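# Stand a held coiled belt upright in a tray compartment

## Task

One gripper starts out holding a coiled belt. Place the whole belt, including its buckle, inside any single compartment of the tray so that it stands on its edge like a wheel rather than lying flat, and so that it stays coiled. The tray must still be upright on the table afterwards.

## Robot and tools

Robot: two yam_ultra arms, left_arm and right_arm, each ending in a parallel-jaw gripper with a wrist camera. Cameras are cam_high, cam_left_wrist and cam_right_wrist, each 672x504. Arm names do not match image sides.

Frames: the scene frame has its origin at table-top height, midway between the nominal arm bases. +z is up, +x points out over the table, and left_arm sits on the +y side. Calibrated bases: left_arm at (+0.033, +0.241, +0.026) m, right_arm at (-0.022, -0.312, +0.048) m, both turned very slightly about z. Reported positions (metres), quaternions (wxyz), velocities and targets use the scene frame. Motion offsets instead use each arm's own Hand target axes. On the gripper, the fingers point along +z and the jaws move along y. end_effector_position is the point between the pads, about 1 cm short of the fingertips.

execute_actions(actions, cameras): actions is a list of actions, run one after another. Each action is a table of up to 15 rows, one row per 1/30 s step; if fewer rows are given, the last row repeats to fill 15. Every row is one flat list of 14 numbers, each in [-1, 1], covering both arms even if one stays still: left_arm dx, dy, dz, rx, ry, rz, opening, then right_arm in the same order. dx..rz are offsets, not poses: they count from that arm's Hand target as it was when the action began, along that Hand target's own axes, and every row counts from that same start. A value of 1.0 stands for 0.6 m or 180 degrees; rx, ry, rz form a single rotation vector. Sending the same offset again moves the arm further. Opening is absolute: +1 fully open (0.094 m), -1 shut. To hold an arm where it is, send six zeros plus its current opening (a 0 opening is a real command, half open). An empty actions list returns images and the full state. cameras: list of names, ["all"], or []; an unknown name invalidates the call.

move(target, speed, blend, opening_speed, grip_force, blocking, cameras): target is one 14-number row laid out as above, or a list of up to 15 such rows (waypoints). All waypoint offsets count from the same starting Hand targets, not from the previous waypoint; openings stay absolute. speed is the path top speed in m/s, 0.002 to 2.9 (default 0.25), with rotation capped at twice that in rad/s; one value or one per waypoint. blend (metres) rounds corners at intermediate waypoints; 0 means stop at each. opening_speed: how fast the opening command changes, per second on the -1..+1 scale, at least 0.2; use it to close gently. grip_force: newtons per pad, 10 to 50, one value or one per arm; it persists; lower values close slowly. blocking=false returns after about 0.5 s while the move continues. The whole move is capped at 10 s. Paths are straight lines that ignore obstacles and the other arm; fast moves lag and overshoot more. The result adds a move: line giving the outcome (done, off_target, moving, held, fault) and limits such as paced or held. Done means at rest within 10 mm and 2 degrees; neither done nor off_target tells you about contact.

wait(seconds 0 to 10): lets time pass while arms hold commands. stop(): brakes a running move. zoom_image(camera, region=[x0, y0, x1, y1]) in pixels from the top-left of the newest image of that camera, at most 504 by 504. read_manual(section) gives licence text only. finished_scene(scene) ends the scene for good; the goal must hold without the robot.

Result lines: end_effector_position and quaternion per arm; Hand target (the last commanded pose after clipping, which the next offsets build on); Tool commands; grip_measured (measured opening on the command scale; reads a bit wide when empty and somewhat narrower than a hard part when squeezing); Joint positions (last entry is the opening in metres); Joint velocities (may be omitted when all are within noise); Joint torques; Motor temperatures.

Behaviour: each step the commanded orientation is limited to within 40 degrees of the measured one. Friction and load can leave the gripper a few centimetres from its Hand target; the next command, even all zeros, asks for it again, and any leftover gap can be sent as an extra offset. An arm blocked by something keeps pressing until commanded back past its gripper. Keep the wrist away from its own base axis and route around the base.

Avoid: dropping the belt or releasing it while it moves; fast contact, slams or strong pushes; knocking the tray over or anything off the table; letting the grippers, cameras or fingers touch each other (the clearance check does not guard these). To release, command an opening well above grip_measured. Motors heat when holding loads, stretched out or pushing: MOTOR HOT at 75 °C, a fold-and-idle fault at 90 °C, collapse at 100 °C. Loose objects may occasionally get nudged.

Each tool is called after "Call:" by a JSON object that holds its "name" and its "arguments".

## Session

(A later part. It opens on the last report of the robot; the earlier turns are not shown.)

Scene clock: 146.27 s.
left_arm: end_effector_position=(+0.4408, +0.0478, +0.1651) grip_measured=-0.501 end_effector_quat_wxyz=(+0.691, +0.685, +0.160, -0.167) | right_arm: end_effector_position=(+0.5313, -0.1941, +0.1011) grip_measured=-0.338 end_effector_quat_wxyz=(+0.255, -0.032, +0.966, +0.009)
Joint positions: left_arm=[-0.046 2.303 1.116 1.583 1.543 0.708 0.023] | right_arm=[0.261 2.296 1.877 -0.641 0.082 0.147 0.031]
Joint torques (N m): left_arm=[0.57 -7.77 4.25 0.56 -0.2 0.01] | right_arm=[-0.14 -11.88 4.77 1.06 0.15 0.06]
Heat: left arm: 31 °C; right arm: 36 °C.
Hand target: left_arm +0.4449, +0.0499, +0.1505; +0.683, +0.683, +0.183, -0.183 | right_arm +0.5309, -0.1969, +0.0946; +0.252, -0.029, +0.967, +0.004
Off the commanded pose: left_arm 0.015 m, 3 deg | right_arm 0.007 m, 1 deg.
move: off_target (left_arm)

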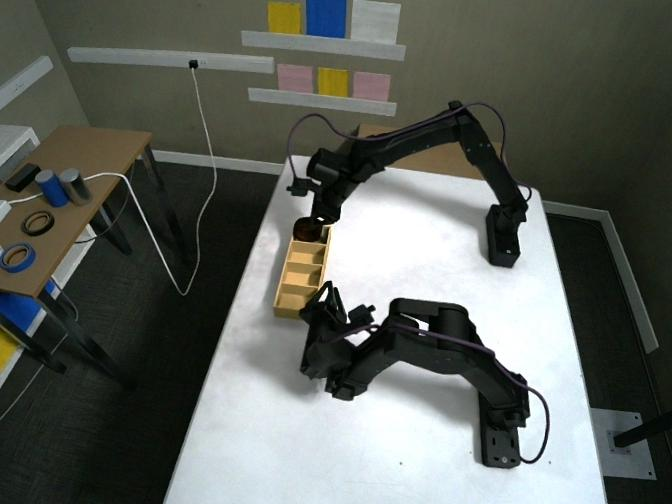

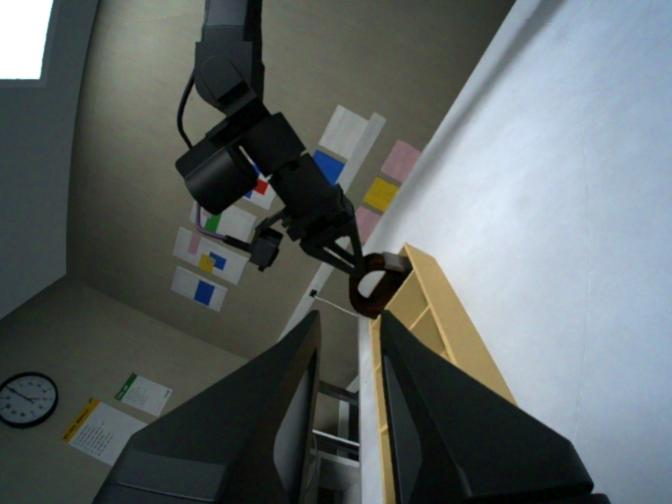

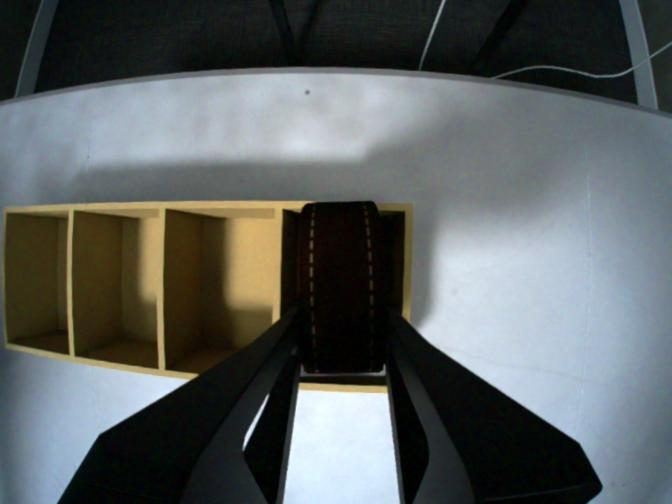

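Call:
{"name": "move", "arguments": {"target": [0,0,0,0,0,0,-0.5,0.0153,0.0,0.0239,0,0.052,0,-0.8], "speed": 0.08, "cameras": ["all"]}}

Call:
{"name": "zoom_image", "arguments": {"camera": "cam_high", "region": [270, 205, 340, 255]}}

Call:
{"name": "zoom_image", "arguments": {"camera": "cam_left_wrist", "region": [310, 240, 430, 350]}}

Call:
{"name": "zoom_image", "arguments": {"camera": "cam_right_wrist", "region": [240, 160, 460, 420]}}

Scene clock: 153.50 s.
left_arm: end_effector_position=(+0.4408, +0.0478, +0.1651) grip_measured=-0.501 end_effector_quat_wxyz=(+0.691, +0.685, +0.160, -0.167) | right_arm: end_effector_position=(+0.5355, -0.1939, +0.0898) grip_measured=-0.338 end_effector_quat_wxyz=(+0.197, -0.032, +0.980, +0.002)
Joint positions: left_arm=[-0.046 2.303 1.116 1.583 1.543 0.708 0.023] | right_arm=[0.256 2.445 2.146 -0.881 0.072 0.152 0.031]
Joint torques (N m): left_arm=[0.57 -7.77 4.23 0.55 -0.19 0] | right_arm=[-0.53 -10.99 7.2 0.44 -0.02 0]
Heat: left arm: 31 °C; right arm: 37 °C.
Hand target: left_arm +0.4449, +0.0499, +0.1505; +0.683, +0.683, +0.183, -0.183 | right_arm +0.5299, -0.1970, +0.0776; +0.172, -0.029, +0.985, +0.002
Off the commanded pose: left_arm 0.015 m, 3 deg | right_arm 0.014 m, 3 deg.
move: off_target (left_arm, right_arm)

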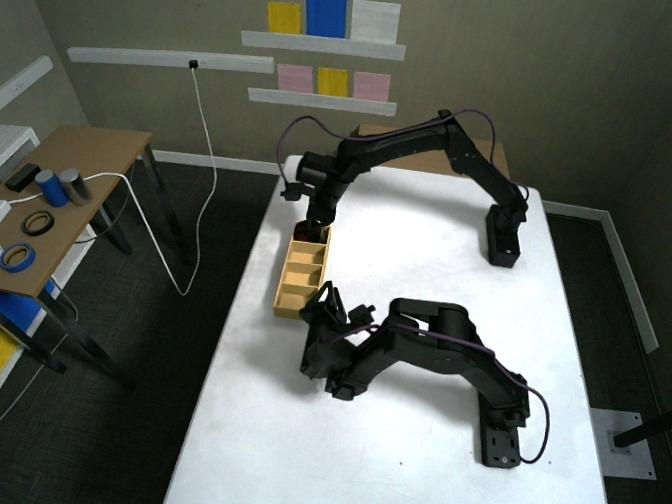

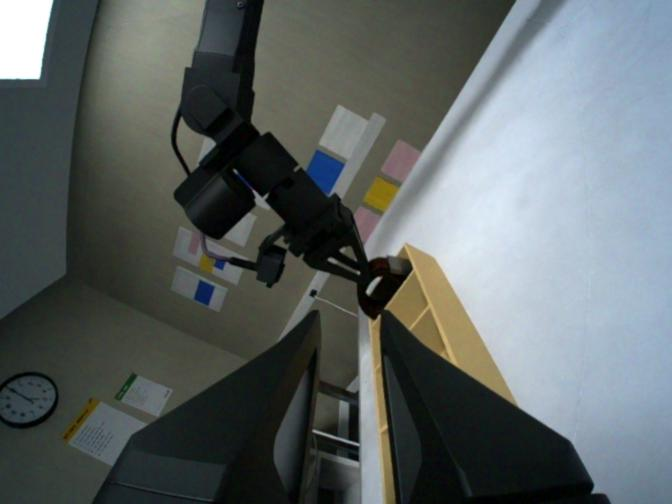

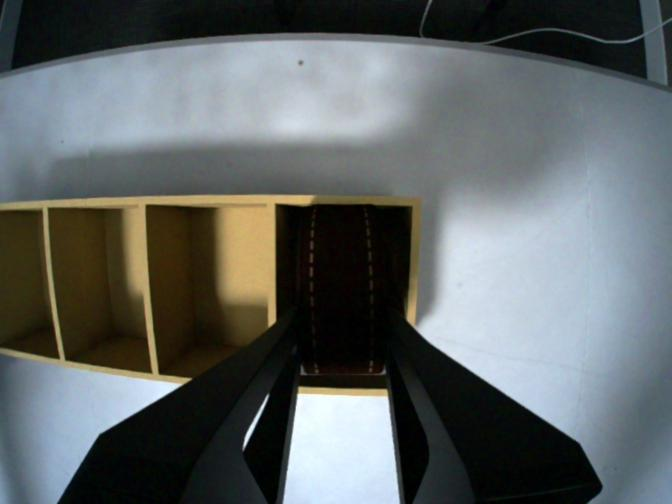

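Scaled by 7.200 from the camera's 672x504 image, which has a finer 960x720 frame.

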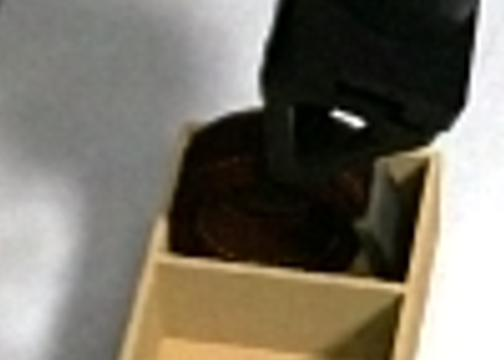

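Scaled by 4.200 from the camera's 672x504 image, which has a finer 960x720 frame.

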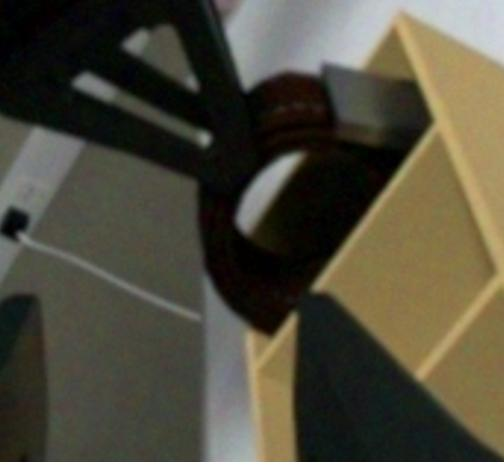

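Scaled by 1.938 from the camera's 672x504 image, which has a finer 960x720 frame.

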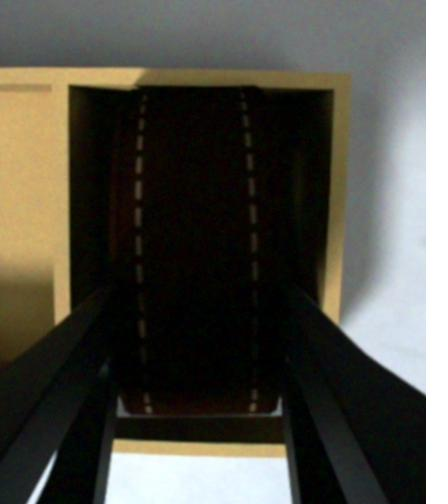

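Call:
{"name": "move", "arguments": {"target": [0,0,0,0,0,0,-0.5,0.0131,0.0,0.0166,0,0.0,0,-0.8], "speed": 0.08, "cameras": ["all"]}}

Call:
{"name": "zoom_image", "arguments": {"camera": "cam_high", "region": [270, 205, 340, 255]}}

Call:
{"name": "zoom_image", "arguments": {"camera": "cam_left_wrist", "region": [310, 240, 430, 350]}}

Call:
{"name": "zoom_image", "arguments": {"camera": "cam_right_wrist", "region": [240, 160, 460, 420]}}

Scene clock: 156.27 s.
left_arm: end_effector_position=(+0.4408, +0.0478, +0.1651) grip_measured=-0.501 end_effector_quat_wxyz=(+0.691, +0.685, +0.160, -0.167) | right_arm: end_effector_position=(+0.5380, -0.1931, +0.0857) grip_measured=-0.338 end_effector_quat_wxyz=(+0.203, -0.031, +0.979, +0.004)
Joint positions: left_arm=[-0.046 2.303 1.116 1.583 1.543 0.708 0.023] | right_arm=[0.256 2.445 2.125 -0.847 0.071 0.154 0.031]
Joint torques (N m): left_arm=[0.57 -7.77 4.23 0.55 -0.2 0] | right_arm=[-0.39 -11.95 3.58 0.64 -0.03 -0.01]
Heat: left arm: 31 °C; right arm: 36 °C.
Hand target: left_arm +0.4449, +0.0499, +0.1505; +0.683, +0.683, +0.183, -0.183 | right_arm +0.5259, -0.1973, +0.0656; +0.172, -0.029, +0.985, +0.002
Off the commanded pose: left_arm 0.015 m, 3 deg | right_arm 0.024 m, 4 deg.
move: off_target (left_arm, right_arm)

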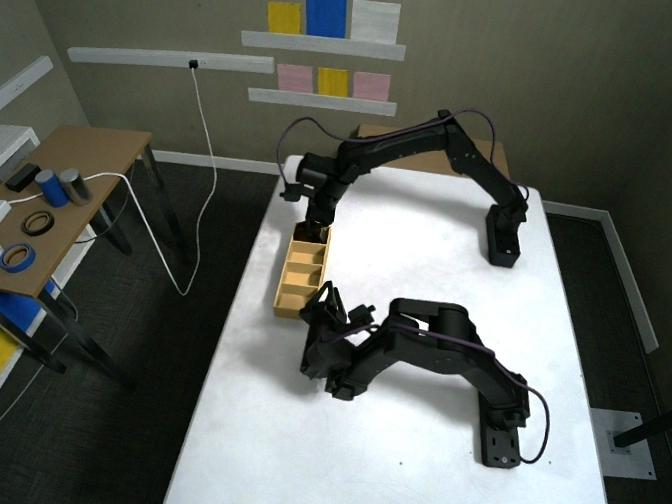

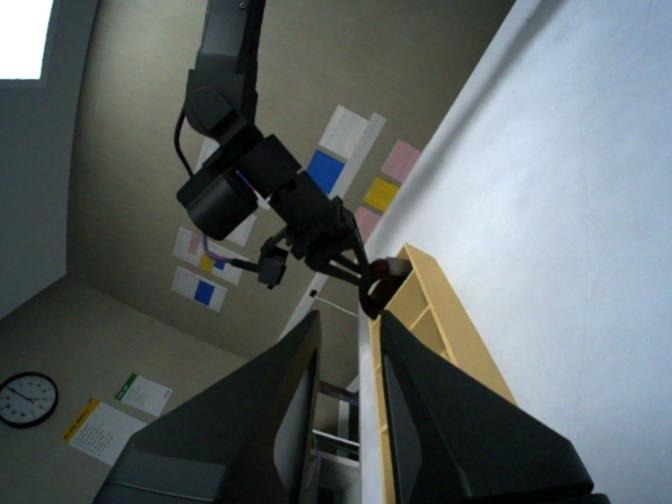

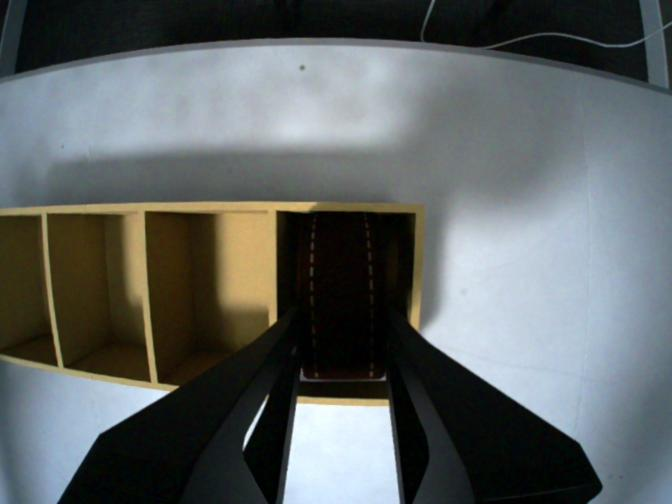

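Scaled by 7.200 from the camera's 672x504 image, which has a finer 960x720 frame.

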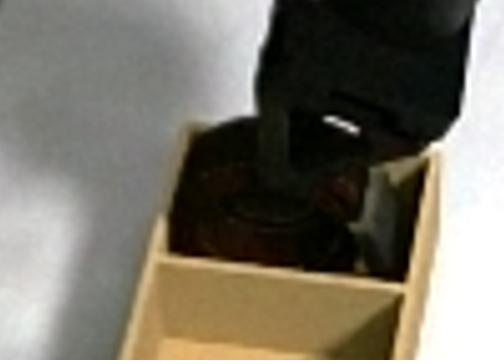

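Scaled by 4.200 from the camera's 672x504 image, which has a finer 960x720 frame.

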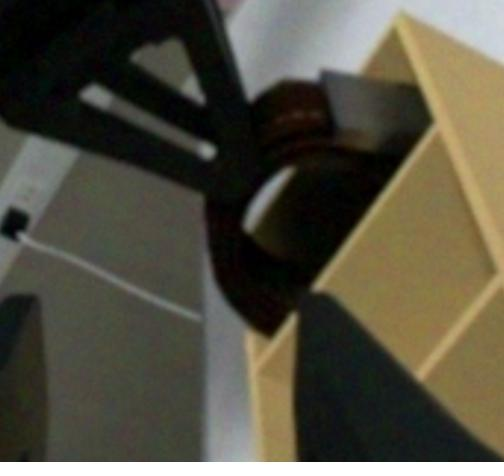

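Scaled by 1.938 from the camera's 672x504 image, which has a finer 960x720 frame.

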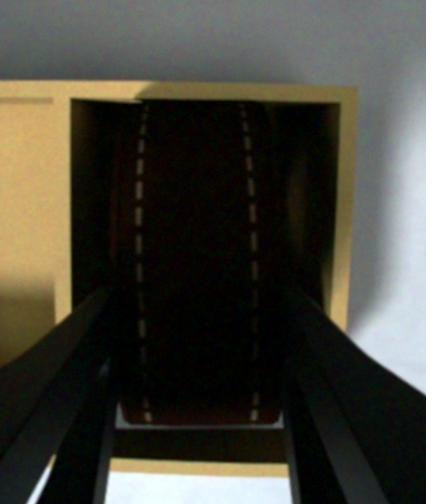

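Call:
{"name": "move", "arguments": {"target": [0,0,0,0,0,0,-0.5,0.0157,0.0,-0.0056,0,0.0,0,-0.8], "speed": 0.06, "cameras": ["all"]}}

Call:
{"name": "zoom_image", "arguments": {"camera": "cam_high", "region": [270, 205, 340, 255]}}

Call:
{"name": "zoom_image", "arguments": {"camera": "cam_left_wrist", "region": [310, 240, 430, 350]}}

Call:
{"name": "zoom_image", "arguments": {"camera": "cam_right_wrist", "region": [240, 160, 460, 420]}}

Scene clock: 158.10 s.
left_arm: end_effector_position=(+0.4408, +0.0478, +0.1651) grip_measured=-0.501 end_effector_quat_wxyz=(+0.691, +0.685, +0.160, -0.167) | right_arm: end_effector_position=(+0.5395, -0.1928, +0.0788) grip_measured=-0.340 end_effector_quat_wxyz=(+0.216, -0.028, +0.976, +0.007)
Joint positions: left_arm=[-0.046 2.303 1.116 1.583 1.543 0.708 0.023] | right_arm=[0.256 2.427 2.053 -0.767 0.071 0.157 0.031]
Joint torques (N m): left_arm=[0.57 -7.77 4.23 0.55 -0.2 0] | right_arm=[-0.13 -13.91 2.82 0.27 -0.02 -0.01]
Heat: left arm: 31 °C; right arm: 36 °C.
Hand target: left_arm +0.4449, +0.0499, +0.1505; +0.683, +0.683, +0.183, -0.183 | right_arm +0.5159, -0.1979, +0.0655; +0.172, -0.029, +0.985, +0.002
Off the commanded pose: left_arm 0.015 m, 3 deg | right_arm 0.028 m, 5 deg.
move: off_target (left_arm, right_arm)

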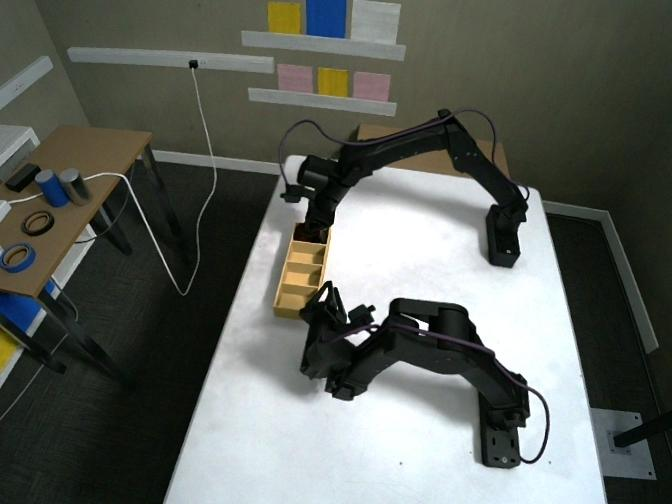

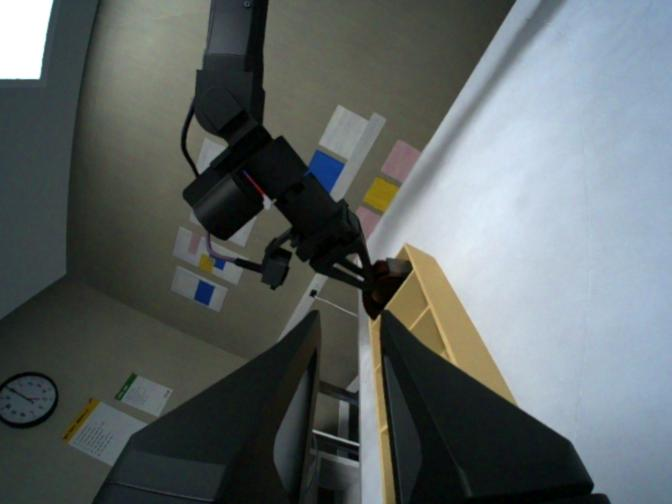

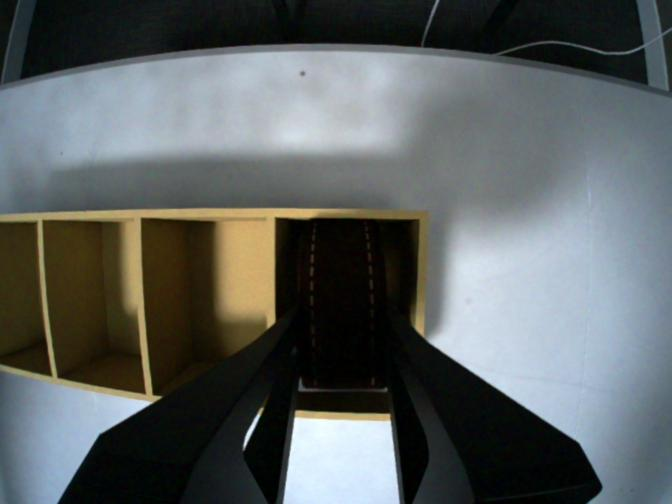

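Scaled by 7.200 from the camera's 672x504 image, which has a finer 960x720 frame.

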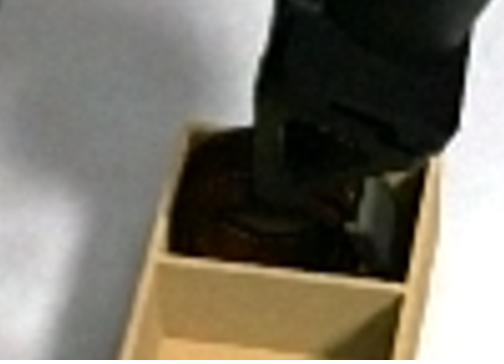

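Scaled by 4.200 from the camera's 672x504 image, which has a finer 960x720 frame.

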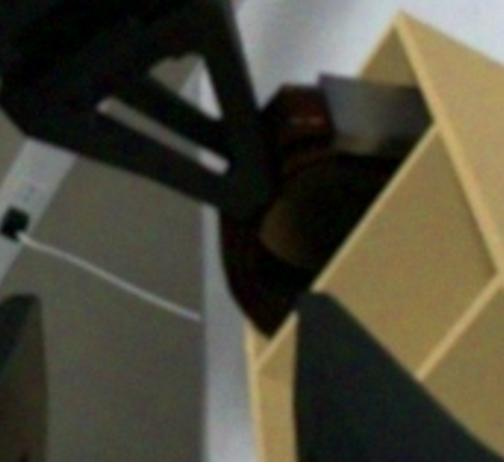

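Scaled by 1.938 from the camera's 672x504 image, which has a finer 960x720 frame.

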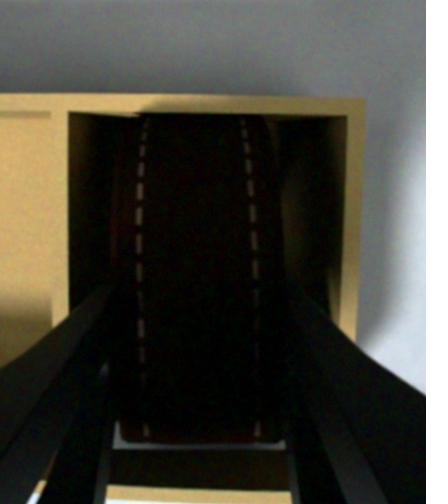

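Call:
{"name": "move", "arguments": {"target": [0,0,0,0,0,0,-0.5,-0.0078,0.0,0.0276,0,0.0,0,-0.8], "speed": 0.06, "cameras": ["all"]}}

Call:
{"name": "zoom_image", "arguments": {"camera": "cam_high", "region": [270, 205, 340, 255]}}

Call:
{"name": "zoom_image", "arguments": {"camera": "cam_left_wrist", "region": [310, 240, 430, 350]}}

Call:
{"name": "zoom_image", "arguments": {"camera": "cam_right_wrist", "region": [240, 160, 460, 420]}}

Scene clock: 161.30 s.
left_arm: end_effector_position=(+0.4408, +0.0478, +0.1651) grip_measured=-0.501 end_effector_quat_wxyz=(+0.691, +0.685, +0.160, -0.167) | right_arm: end_effector_position=(+0.5402, -0.1926, +0.0794) grip_measured=-0.340 end_effector_quat_wxyz=(+0.217, -0.028, +0.976, +0.007)
Joint positions: left_arm=[-0.046 2.303 1.116 1.583 1.543 0.708 0.023] | right_arm=[0.256 2.427 2.054 -0.765 0.071 0.157 0.031]
Joint torques (N m): left_arm=[0.55 -7.77 4.25 0.55 -0.2 0] | right_arm=[-0.43 -9.89 5.71 0.4 -0.03 -0.04]
Heat: left arm: 31 °C; right arm: 36 °C.
Hand target: left_arm +0.4449, +0.0499, +0.1505; +0.683, +0.683, +0.183, -0.183 | right_arm +0.5259, -0.1974, +0.0515; +0.172, -0.029, +0.985, +0.001
Off the commanded pose: left_arm 0.015 m, 3 deg | right_arm 0.032 m, 5 deg.
move: off_target (left_arm, right_arm)

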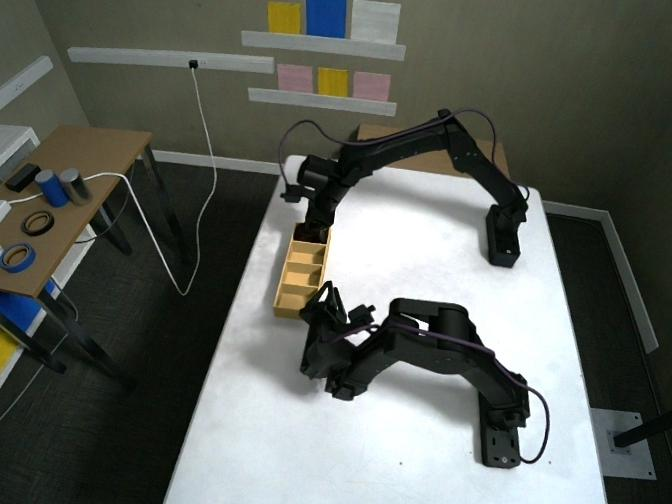

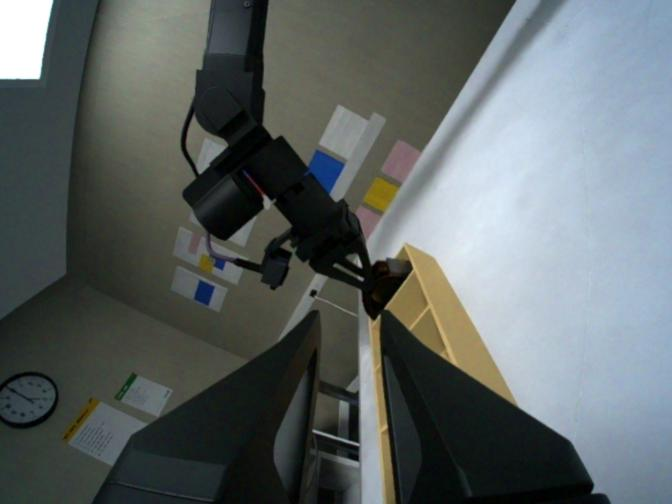

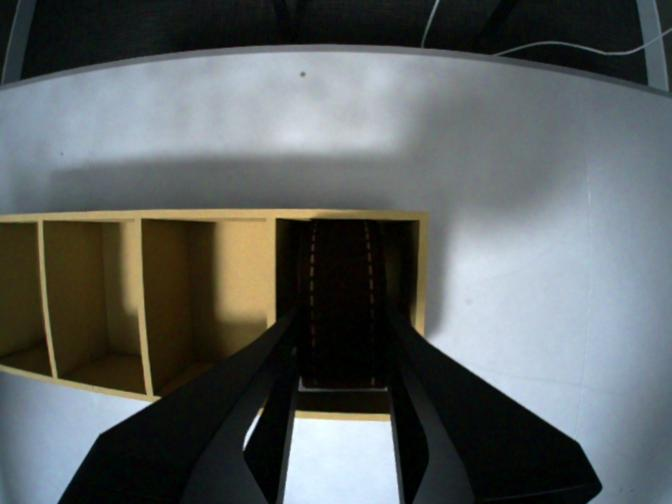

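Scaled by 7.200 from the camera's 672x504 image, which has a finer 960x720 frame.

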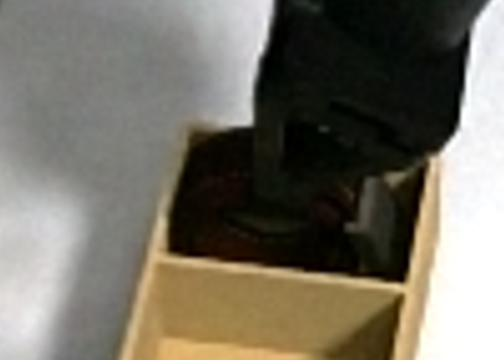

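Scaled by 4.200 from the camera's 672x504 image, which has a finer 960x720 frame.

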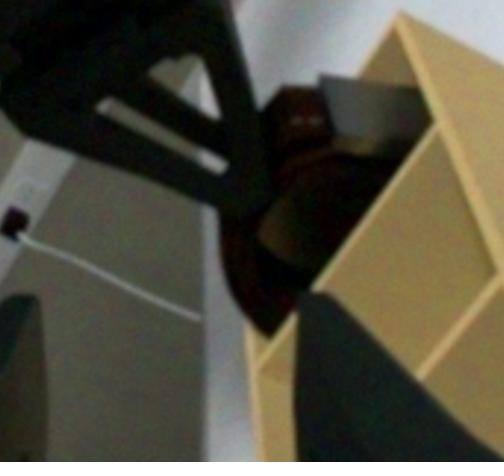

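Scaled by 1.938 from the camera's 672x504 image, which has a finer 960x720 frame.

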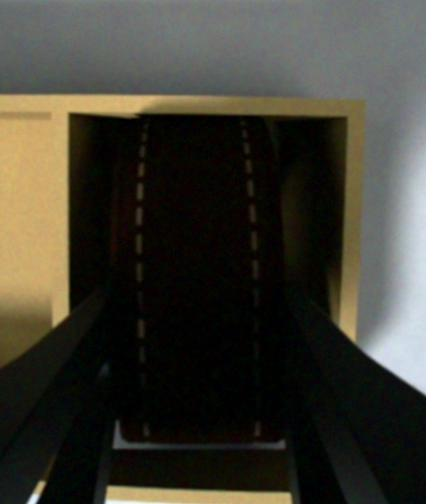

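Call:
{"name": "move", "arguments": {"target": [0,0,0,0,0,0,-0.5,-0.0085,0.0,-0.0525,0,0.0,0,-0.8], "speed": 0.1, "cameras": ["all"]}}

Call:
{"name": "zoom_image", "arguments": {"camera": "cam_high", "region": [270, 205, 340, 255]}}

Call:
{"name": "zoom_image", "arguments": {"camera": "cam_left_wrist", "region": [310, 240, 430, 350]}}

Call:
{"name": "zoom_image", "arguments": {"camera": "cam_right_wrist", "region": [240, 160, 460, 420]}}

Scene clock: 164.97 s.
left_arm: end_effector_position=(+0.4408, +0.0478, +0.1651) grip_measured=-0.501 end_effector_quat_wxyz=(+0.691, +0.685, +0.160, -0.167) | right_arm: end_effector_position=(+0.5324, -0.1942, +0.0818) grip_measured=-0.340 end_effector_quat_wxyz=(+0.199, -0.028, +0.980, +0.004)
Joint positions: left_arm=[-0.046 2.303 1.116 1.583 1.543 0.708 0.023] | right_arm=[0.256 2.427 2.079 -0.828 0.07 0.16 0.031]
Joint torques (N m): left_arm=[0.55 -7.77 4.25 0.55 -0.2 0] | right_arm=[-0.21 -13.55 6.57 0.12 -0.01 -0.06]
Heat: left arm: 31 °C; right arm: 36 °C.
Hand target: left_arm +0.4449, +0.0499, +0.1505; +0.683, +0.683, +0.183, -0.183 | right_arm +0.5200, -0.1975, +0.0828; +0.172, -0.029, +0.985, +0.002
Off the commanded pose: left_arm 0.015 m, 3 deg | right_arm 0.013 m, 3 deg.
move: off_target (left_arm, right_arm)

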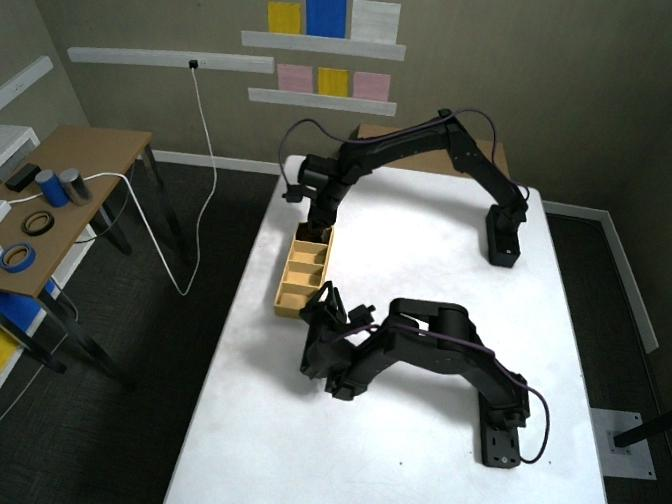

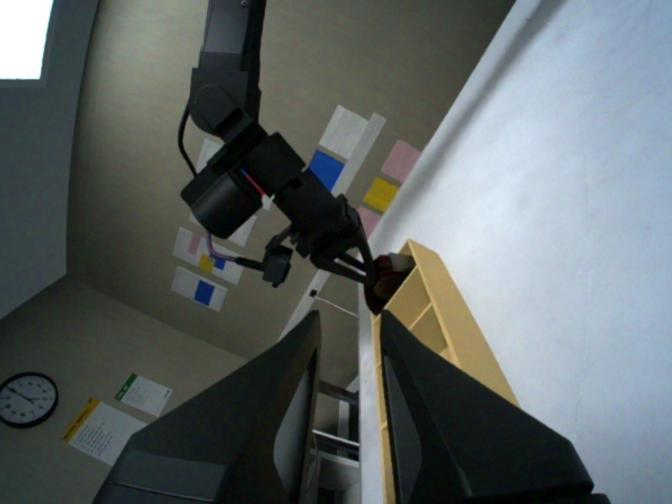

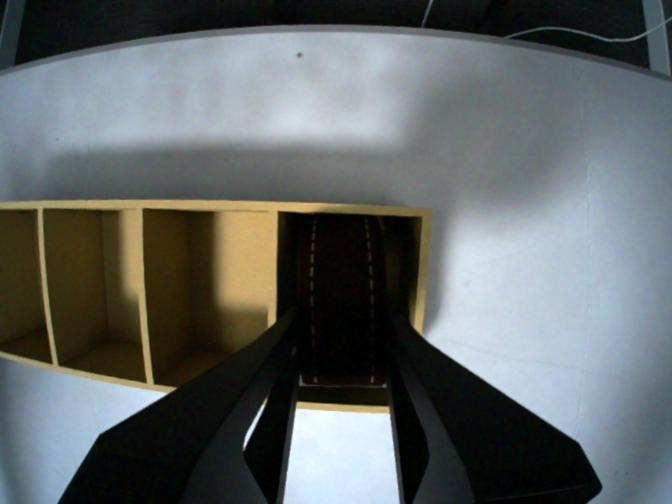

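Scaled by 7.200 from the camera's 672x504 image, which has a finer 960x720 frame.

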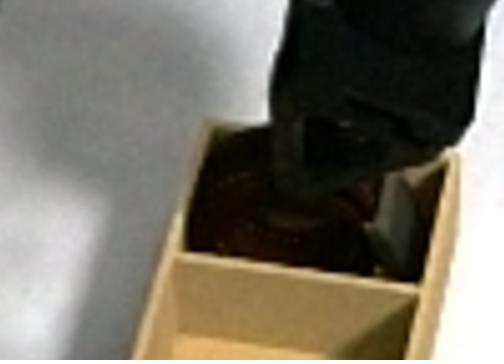

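Scaled by 4.200 from the camera's 672x504 image, which has a finer 960x720 frame.

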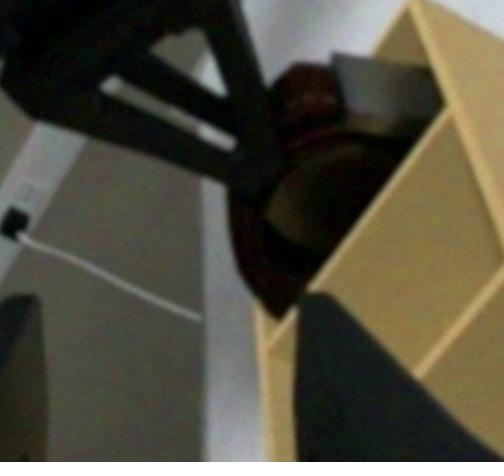

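Scaled by 1.938 from the camera's 672x504 image, which has a finer 960x720 frame.

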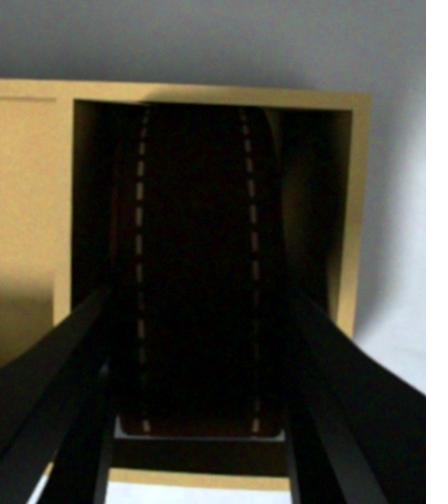

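Call:
{"name": "move", "arguments": {"target": [0,0,0,0,0,0,-0.5,0.0055,0.0,0.048,0,0.0,0,-0.8], "speed": 0.08, "cameras": ["all"]}}

Call:
{"name": "zoom_image", "arguments": {"camera": "cam_high", "region": [270, 205, 340, 255]}}

Call:
{"name": "zoom_image", "arguments": {"camera": "cam_left_wrist", "region": [310, 240, 430, 350]}}

Call:
{"name": "zoom_image", "arguments": {"camera": "cam_right_wrist", "region": [240, 160, 460, 420]}}

Scene clock: 167.27 s.
left_arm: end_effector_position=(+0.4408, +0.0478, +0.1651) grip_measured=-0.501 end_effector_quat_wxyz=(+0.691, +0.685, +0.160, -0.167) | right_arm: end_effector_position=(+0.5341, -0.1939, +0.0809) grip_measured=-0.340 end_effector_quat_wxyz=(+0.202, -0.028, +0.979, +0.005)
Joint positions: left_arm=[-0.046 2.303 1.116 1.583 1.543 0.708 0.023] | right_arm=[0.256 2.43 2.079 -0.82 0.07 0.16 0.031]
Joint torques (N m): left_arm=[0.57 -7.77 4.23 0.55 -0.2 0] | right_arm=[-0.44 -10.04 4.82 0.72 -0.01 -0.07]
Heat: left arm: 31 °C; right arm: 36 °C.
Hand target: left_arm +0.4449, +0.0499, +0.1505; +0.683, +0.683, +0.183, -0.183 | right_arm +0.5267, -0.1974, +0.0547; +0.172, -0.029, +0.985, +0.001
Off the commanded pose: left_arm 0.015 m, 3 deg | right_arm 0.028 m, 3 deg.
move: off_target (left_arm, right_arm)

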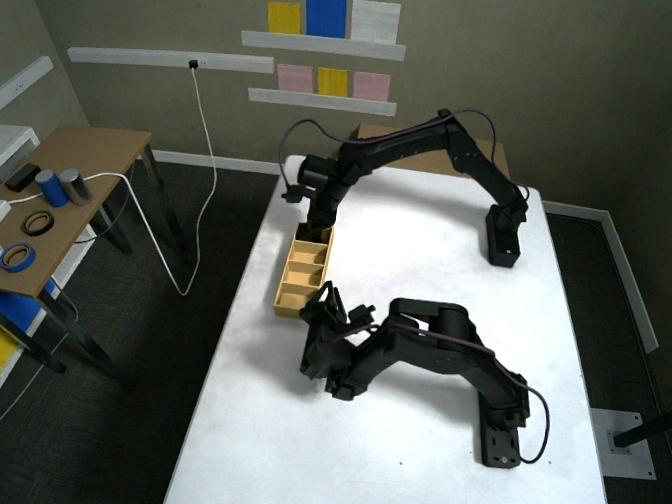

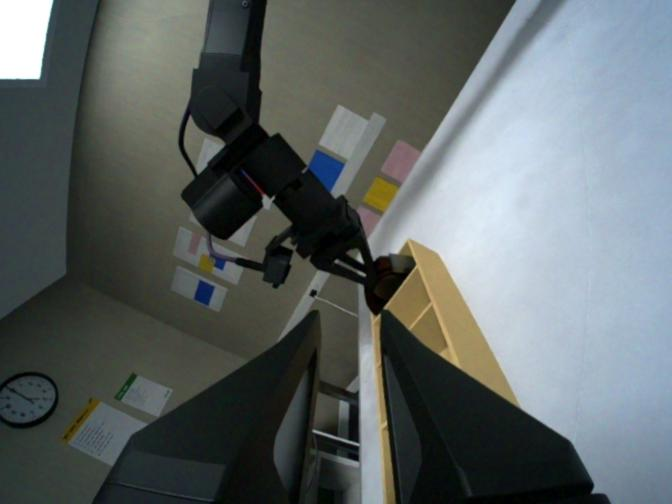

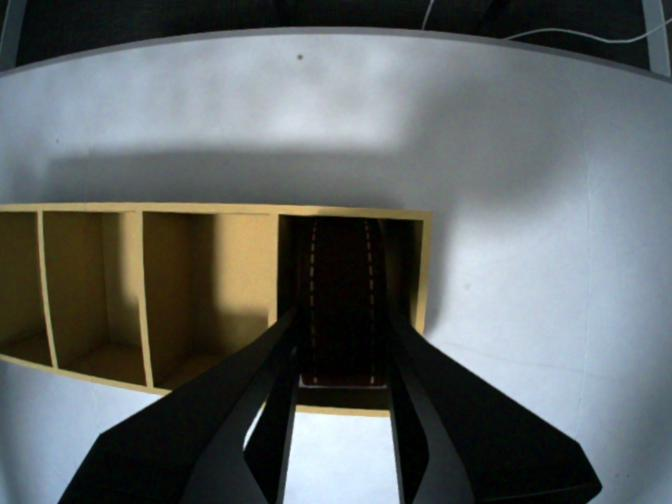

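Scaled by 7.200 from the camera's 672x504 image, which has a finer 960x720 frame.

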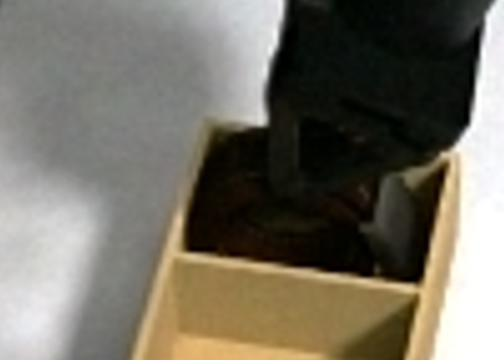

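Scaled by 4.200 from the camera's 672x504 image, which has a finer 960x720 frame.

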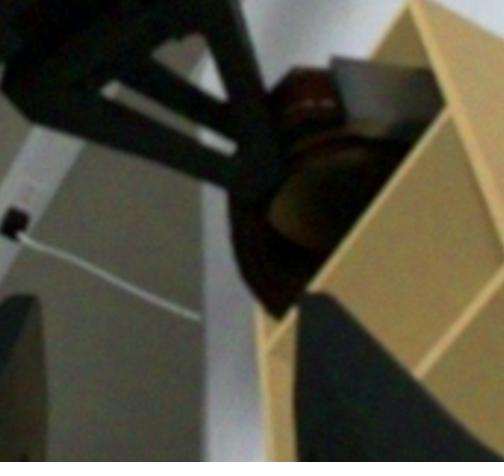

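Scaled by 1.938 from the camera's 672x504 image, which has a finer 960x720 frame.

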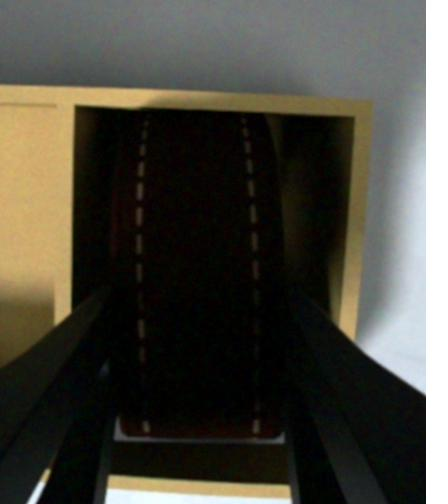

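Call:
{"name": "zoom_image", "arguments": {"camera": "cam_left_wrist", "region": [350, 240, 430, 330]}}

Call:
{"name": "zoom_image", "arguments": {"camera": "cam_high", "region": [290, 218, 340, 262]}}

Scaled by 5.600 from the camera's 672x504 image, which has a finer 960x720 frame.

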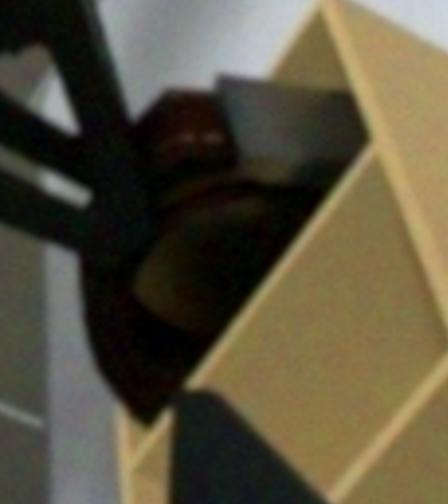

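Scaled by 10.080 from the camera's 672x504 image, which has a finer 960x720 frame.

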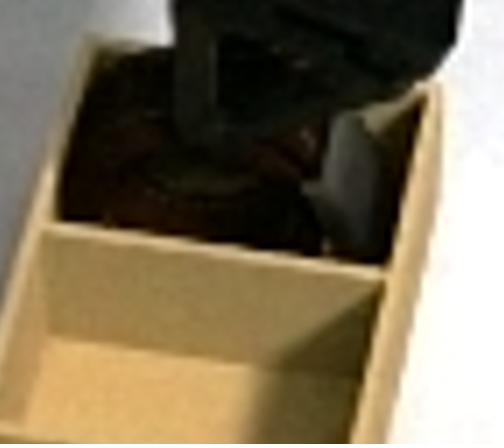

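Call:
{"name": "move", "arguments": {"target": [[0,0,0,0,0,0,-0.5,-0.0158,0.0,-0.044,0,0,0,-0.8],[0,0,0,0,0,0,-0.5,0.0704,0.005,-0.075,0.0207,0.0005,0.0576,-0.8]], "speed": 0.08, "cameras": ["all"]}}

Call:
{"name": "zoom_image", "arguments": {"camera": "cam_high", "region": [280, 200, 370, 270]}}

Call:
{"name": "zoom_image", "arguments": {"camera": "cam_right_wrist", "region": [240, 160, 460, 420]}}

Scene clock: 176.47 s.
left_arm: end_effector_position=(+0.4408, +0.0478, +0.1651) grip_measured=-0.501 end_effector_quat_wxyz=(+0.691, +0.685, +0.160, -0.167) | right_arm: end_effector_position=(+0.4887, -0.1979, +0.0810) grip_measured=-0.340 end_effector_quat_wxyz=(+0.192, +0.069, +0.979, -0.010)
Joint positions: left_arm=[-0.046 2.303 1.116 1.583 1.543 0.708 0.023] | right_arm=[0.294 2.264 1.8 -0.745 0.144 0.383 0.031]
Joint torques (N m): left_arm=[0.57 -7.77 4.23 0.55 -0.19 0] | right_arm=[0.73 -14.27 3.33 0.35 0.06 0.02]
Heat: left arm: 31 °C; right arm: 36 °C.
Hand target: left_arm +0.4449, +0.0499, +0.1505; +0.683, +0.683, +0.183, -0.183 | right_arm +0.4716, -0.1973, +0.0827; +0.172, +0.065, +0.983, -0.015
Off the commanded pose: left_arm 0.015 m, 3 deg | right_arm 0.017 m, 3 deg.
move: off_target (left_arm, right_arm)

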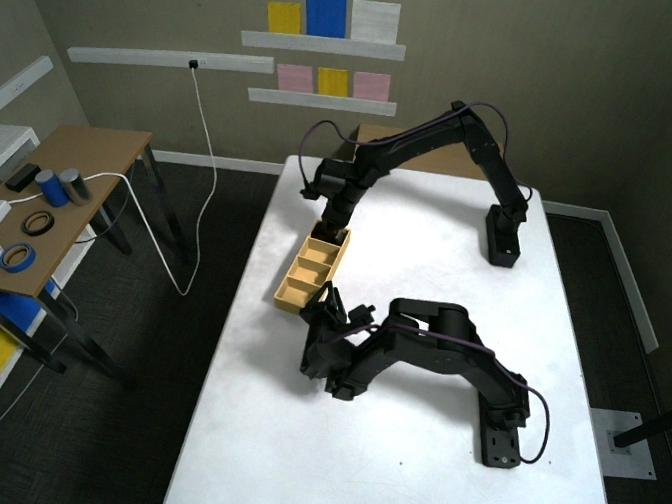

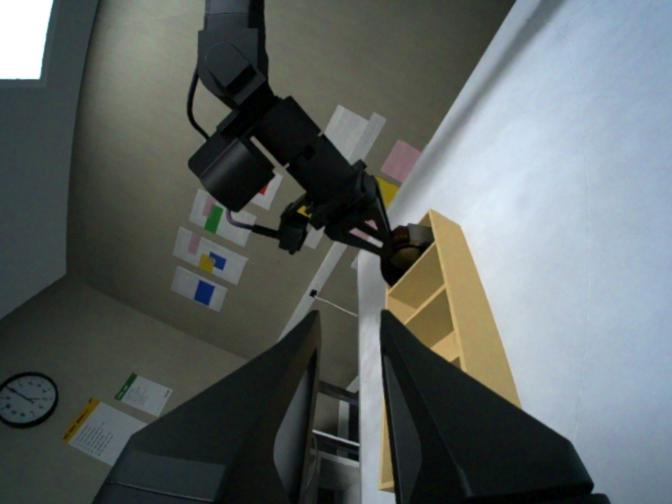

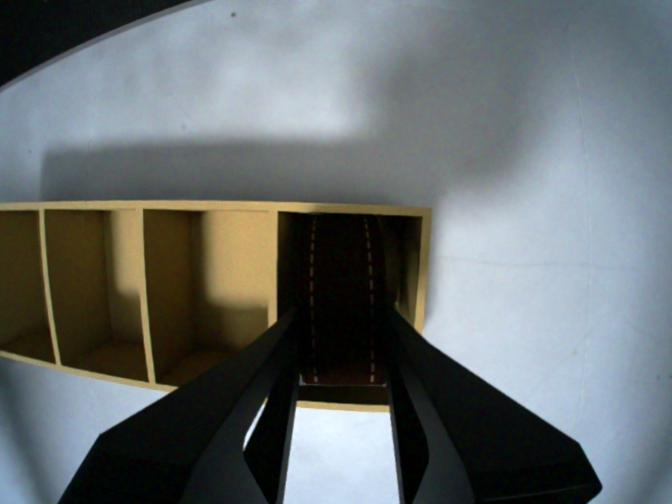

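Scaled by 5.600 from the camera's 672x504 image, which has a finer 960x720 frame.

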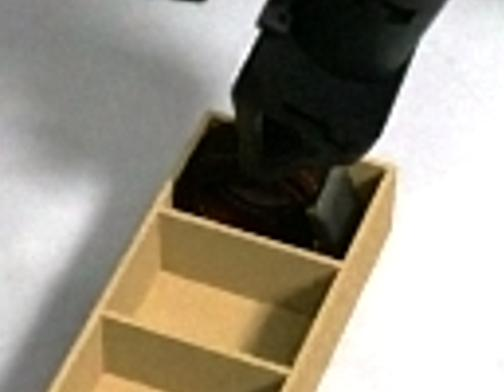

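Scaled by 1.938 from the camera's 672x504 image, which has a finer 960x720 frame.

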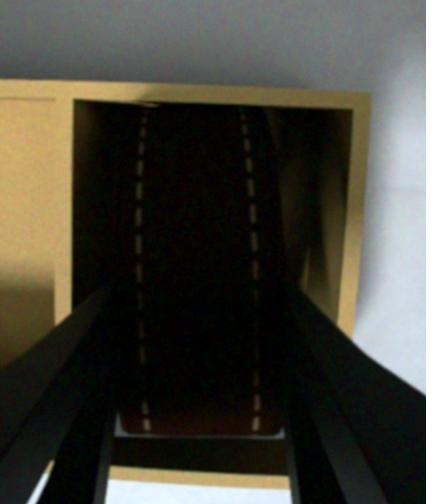

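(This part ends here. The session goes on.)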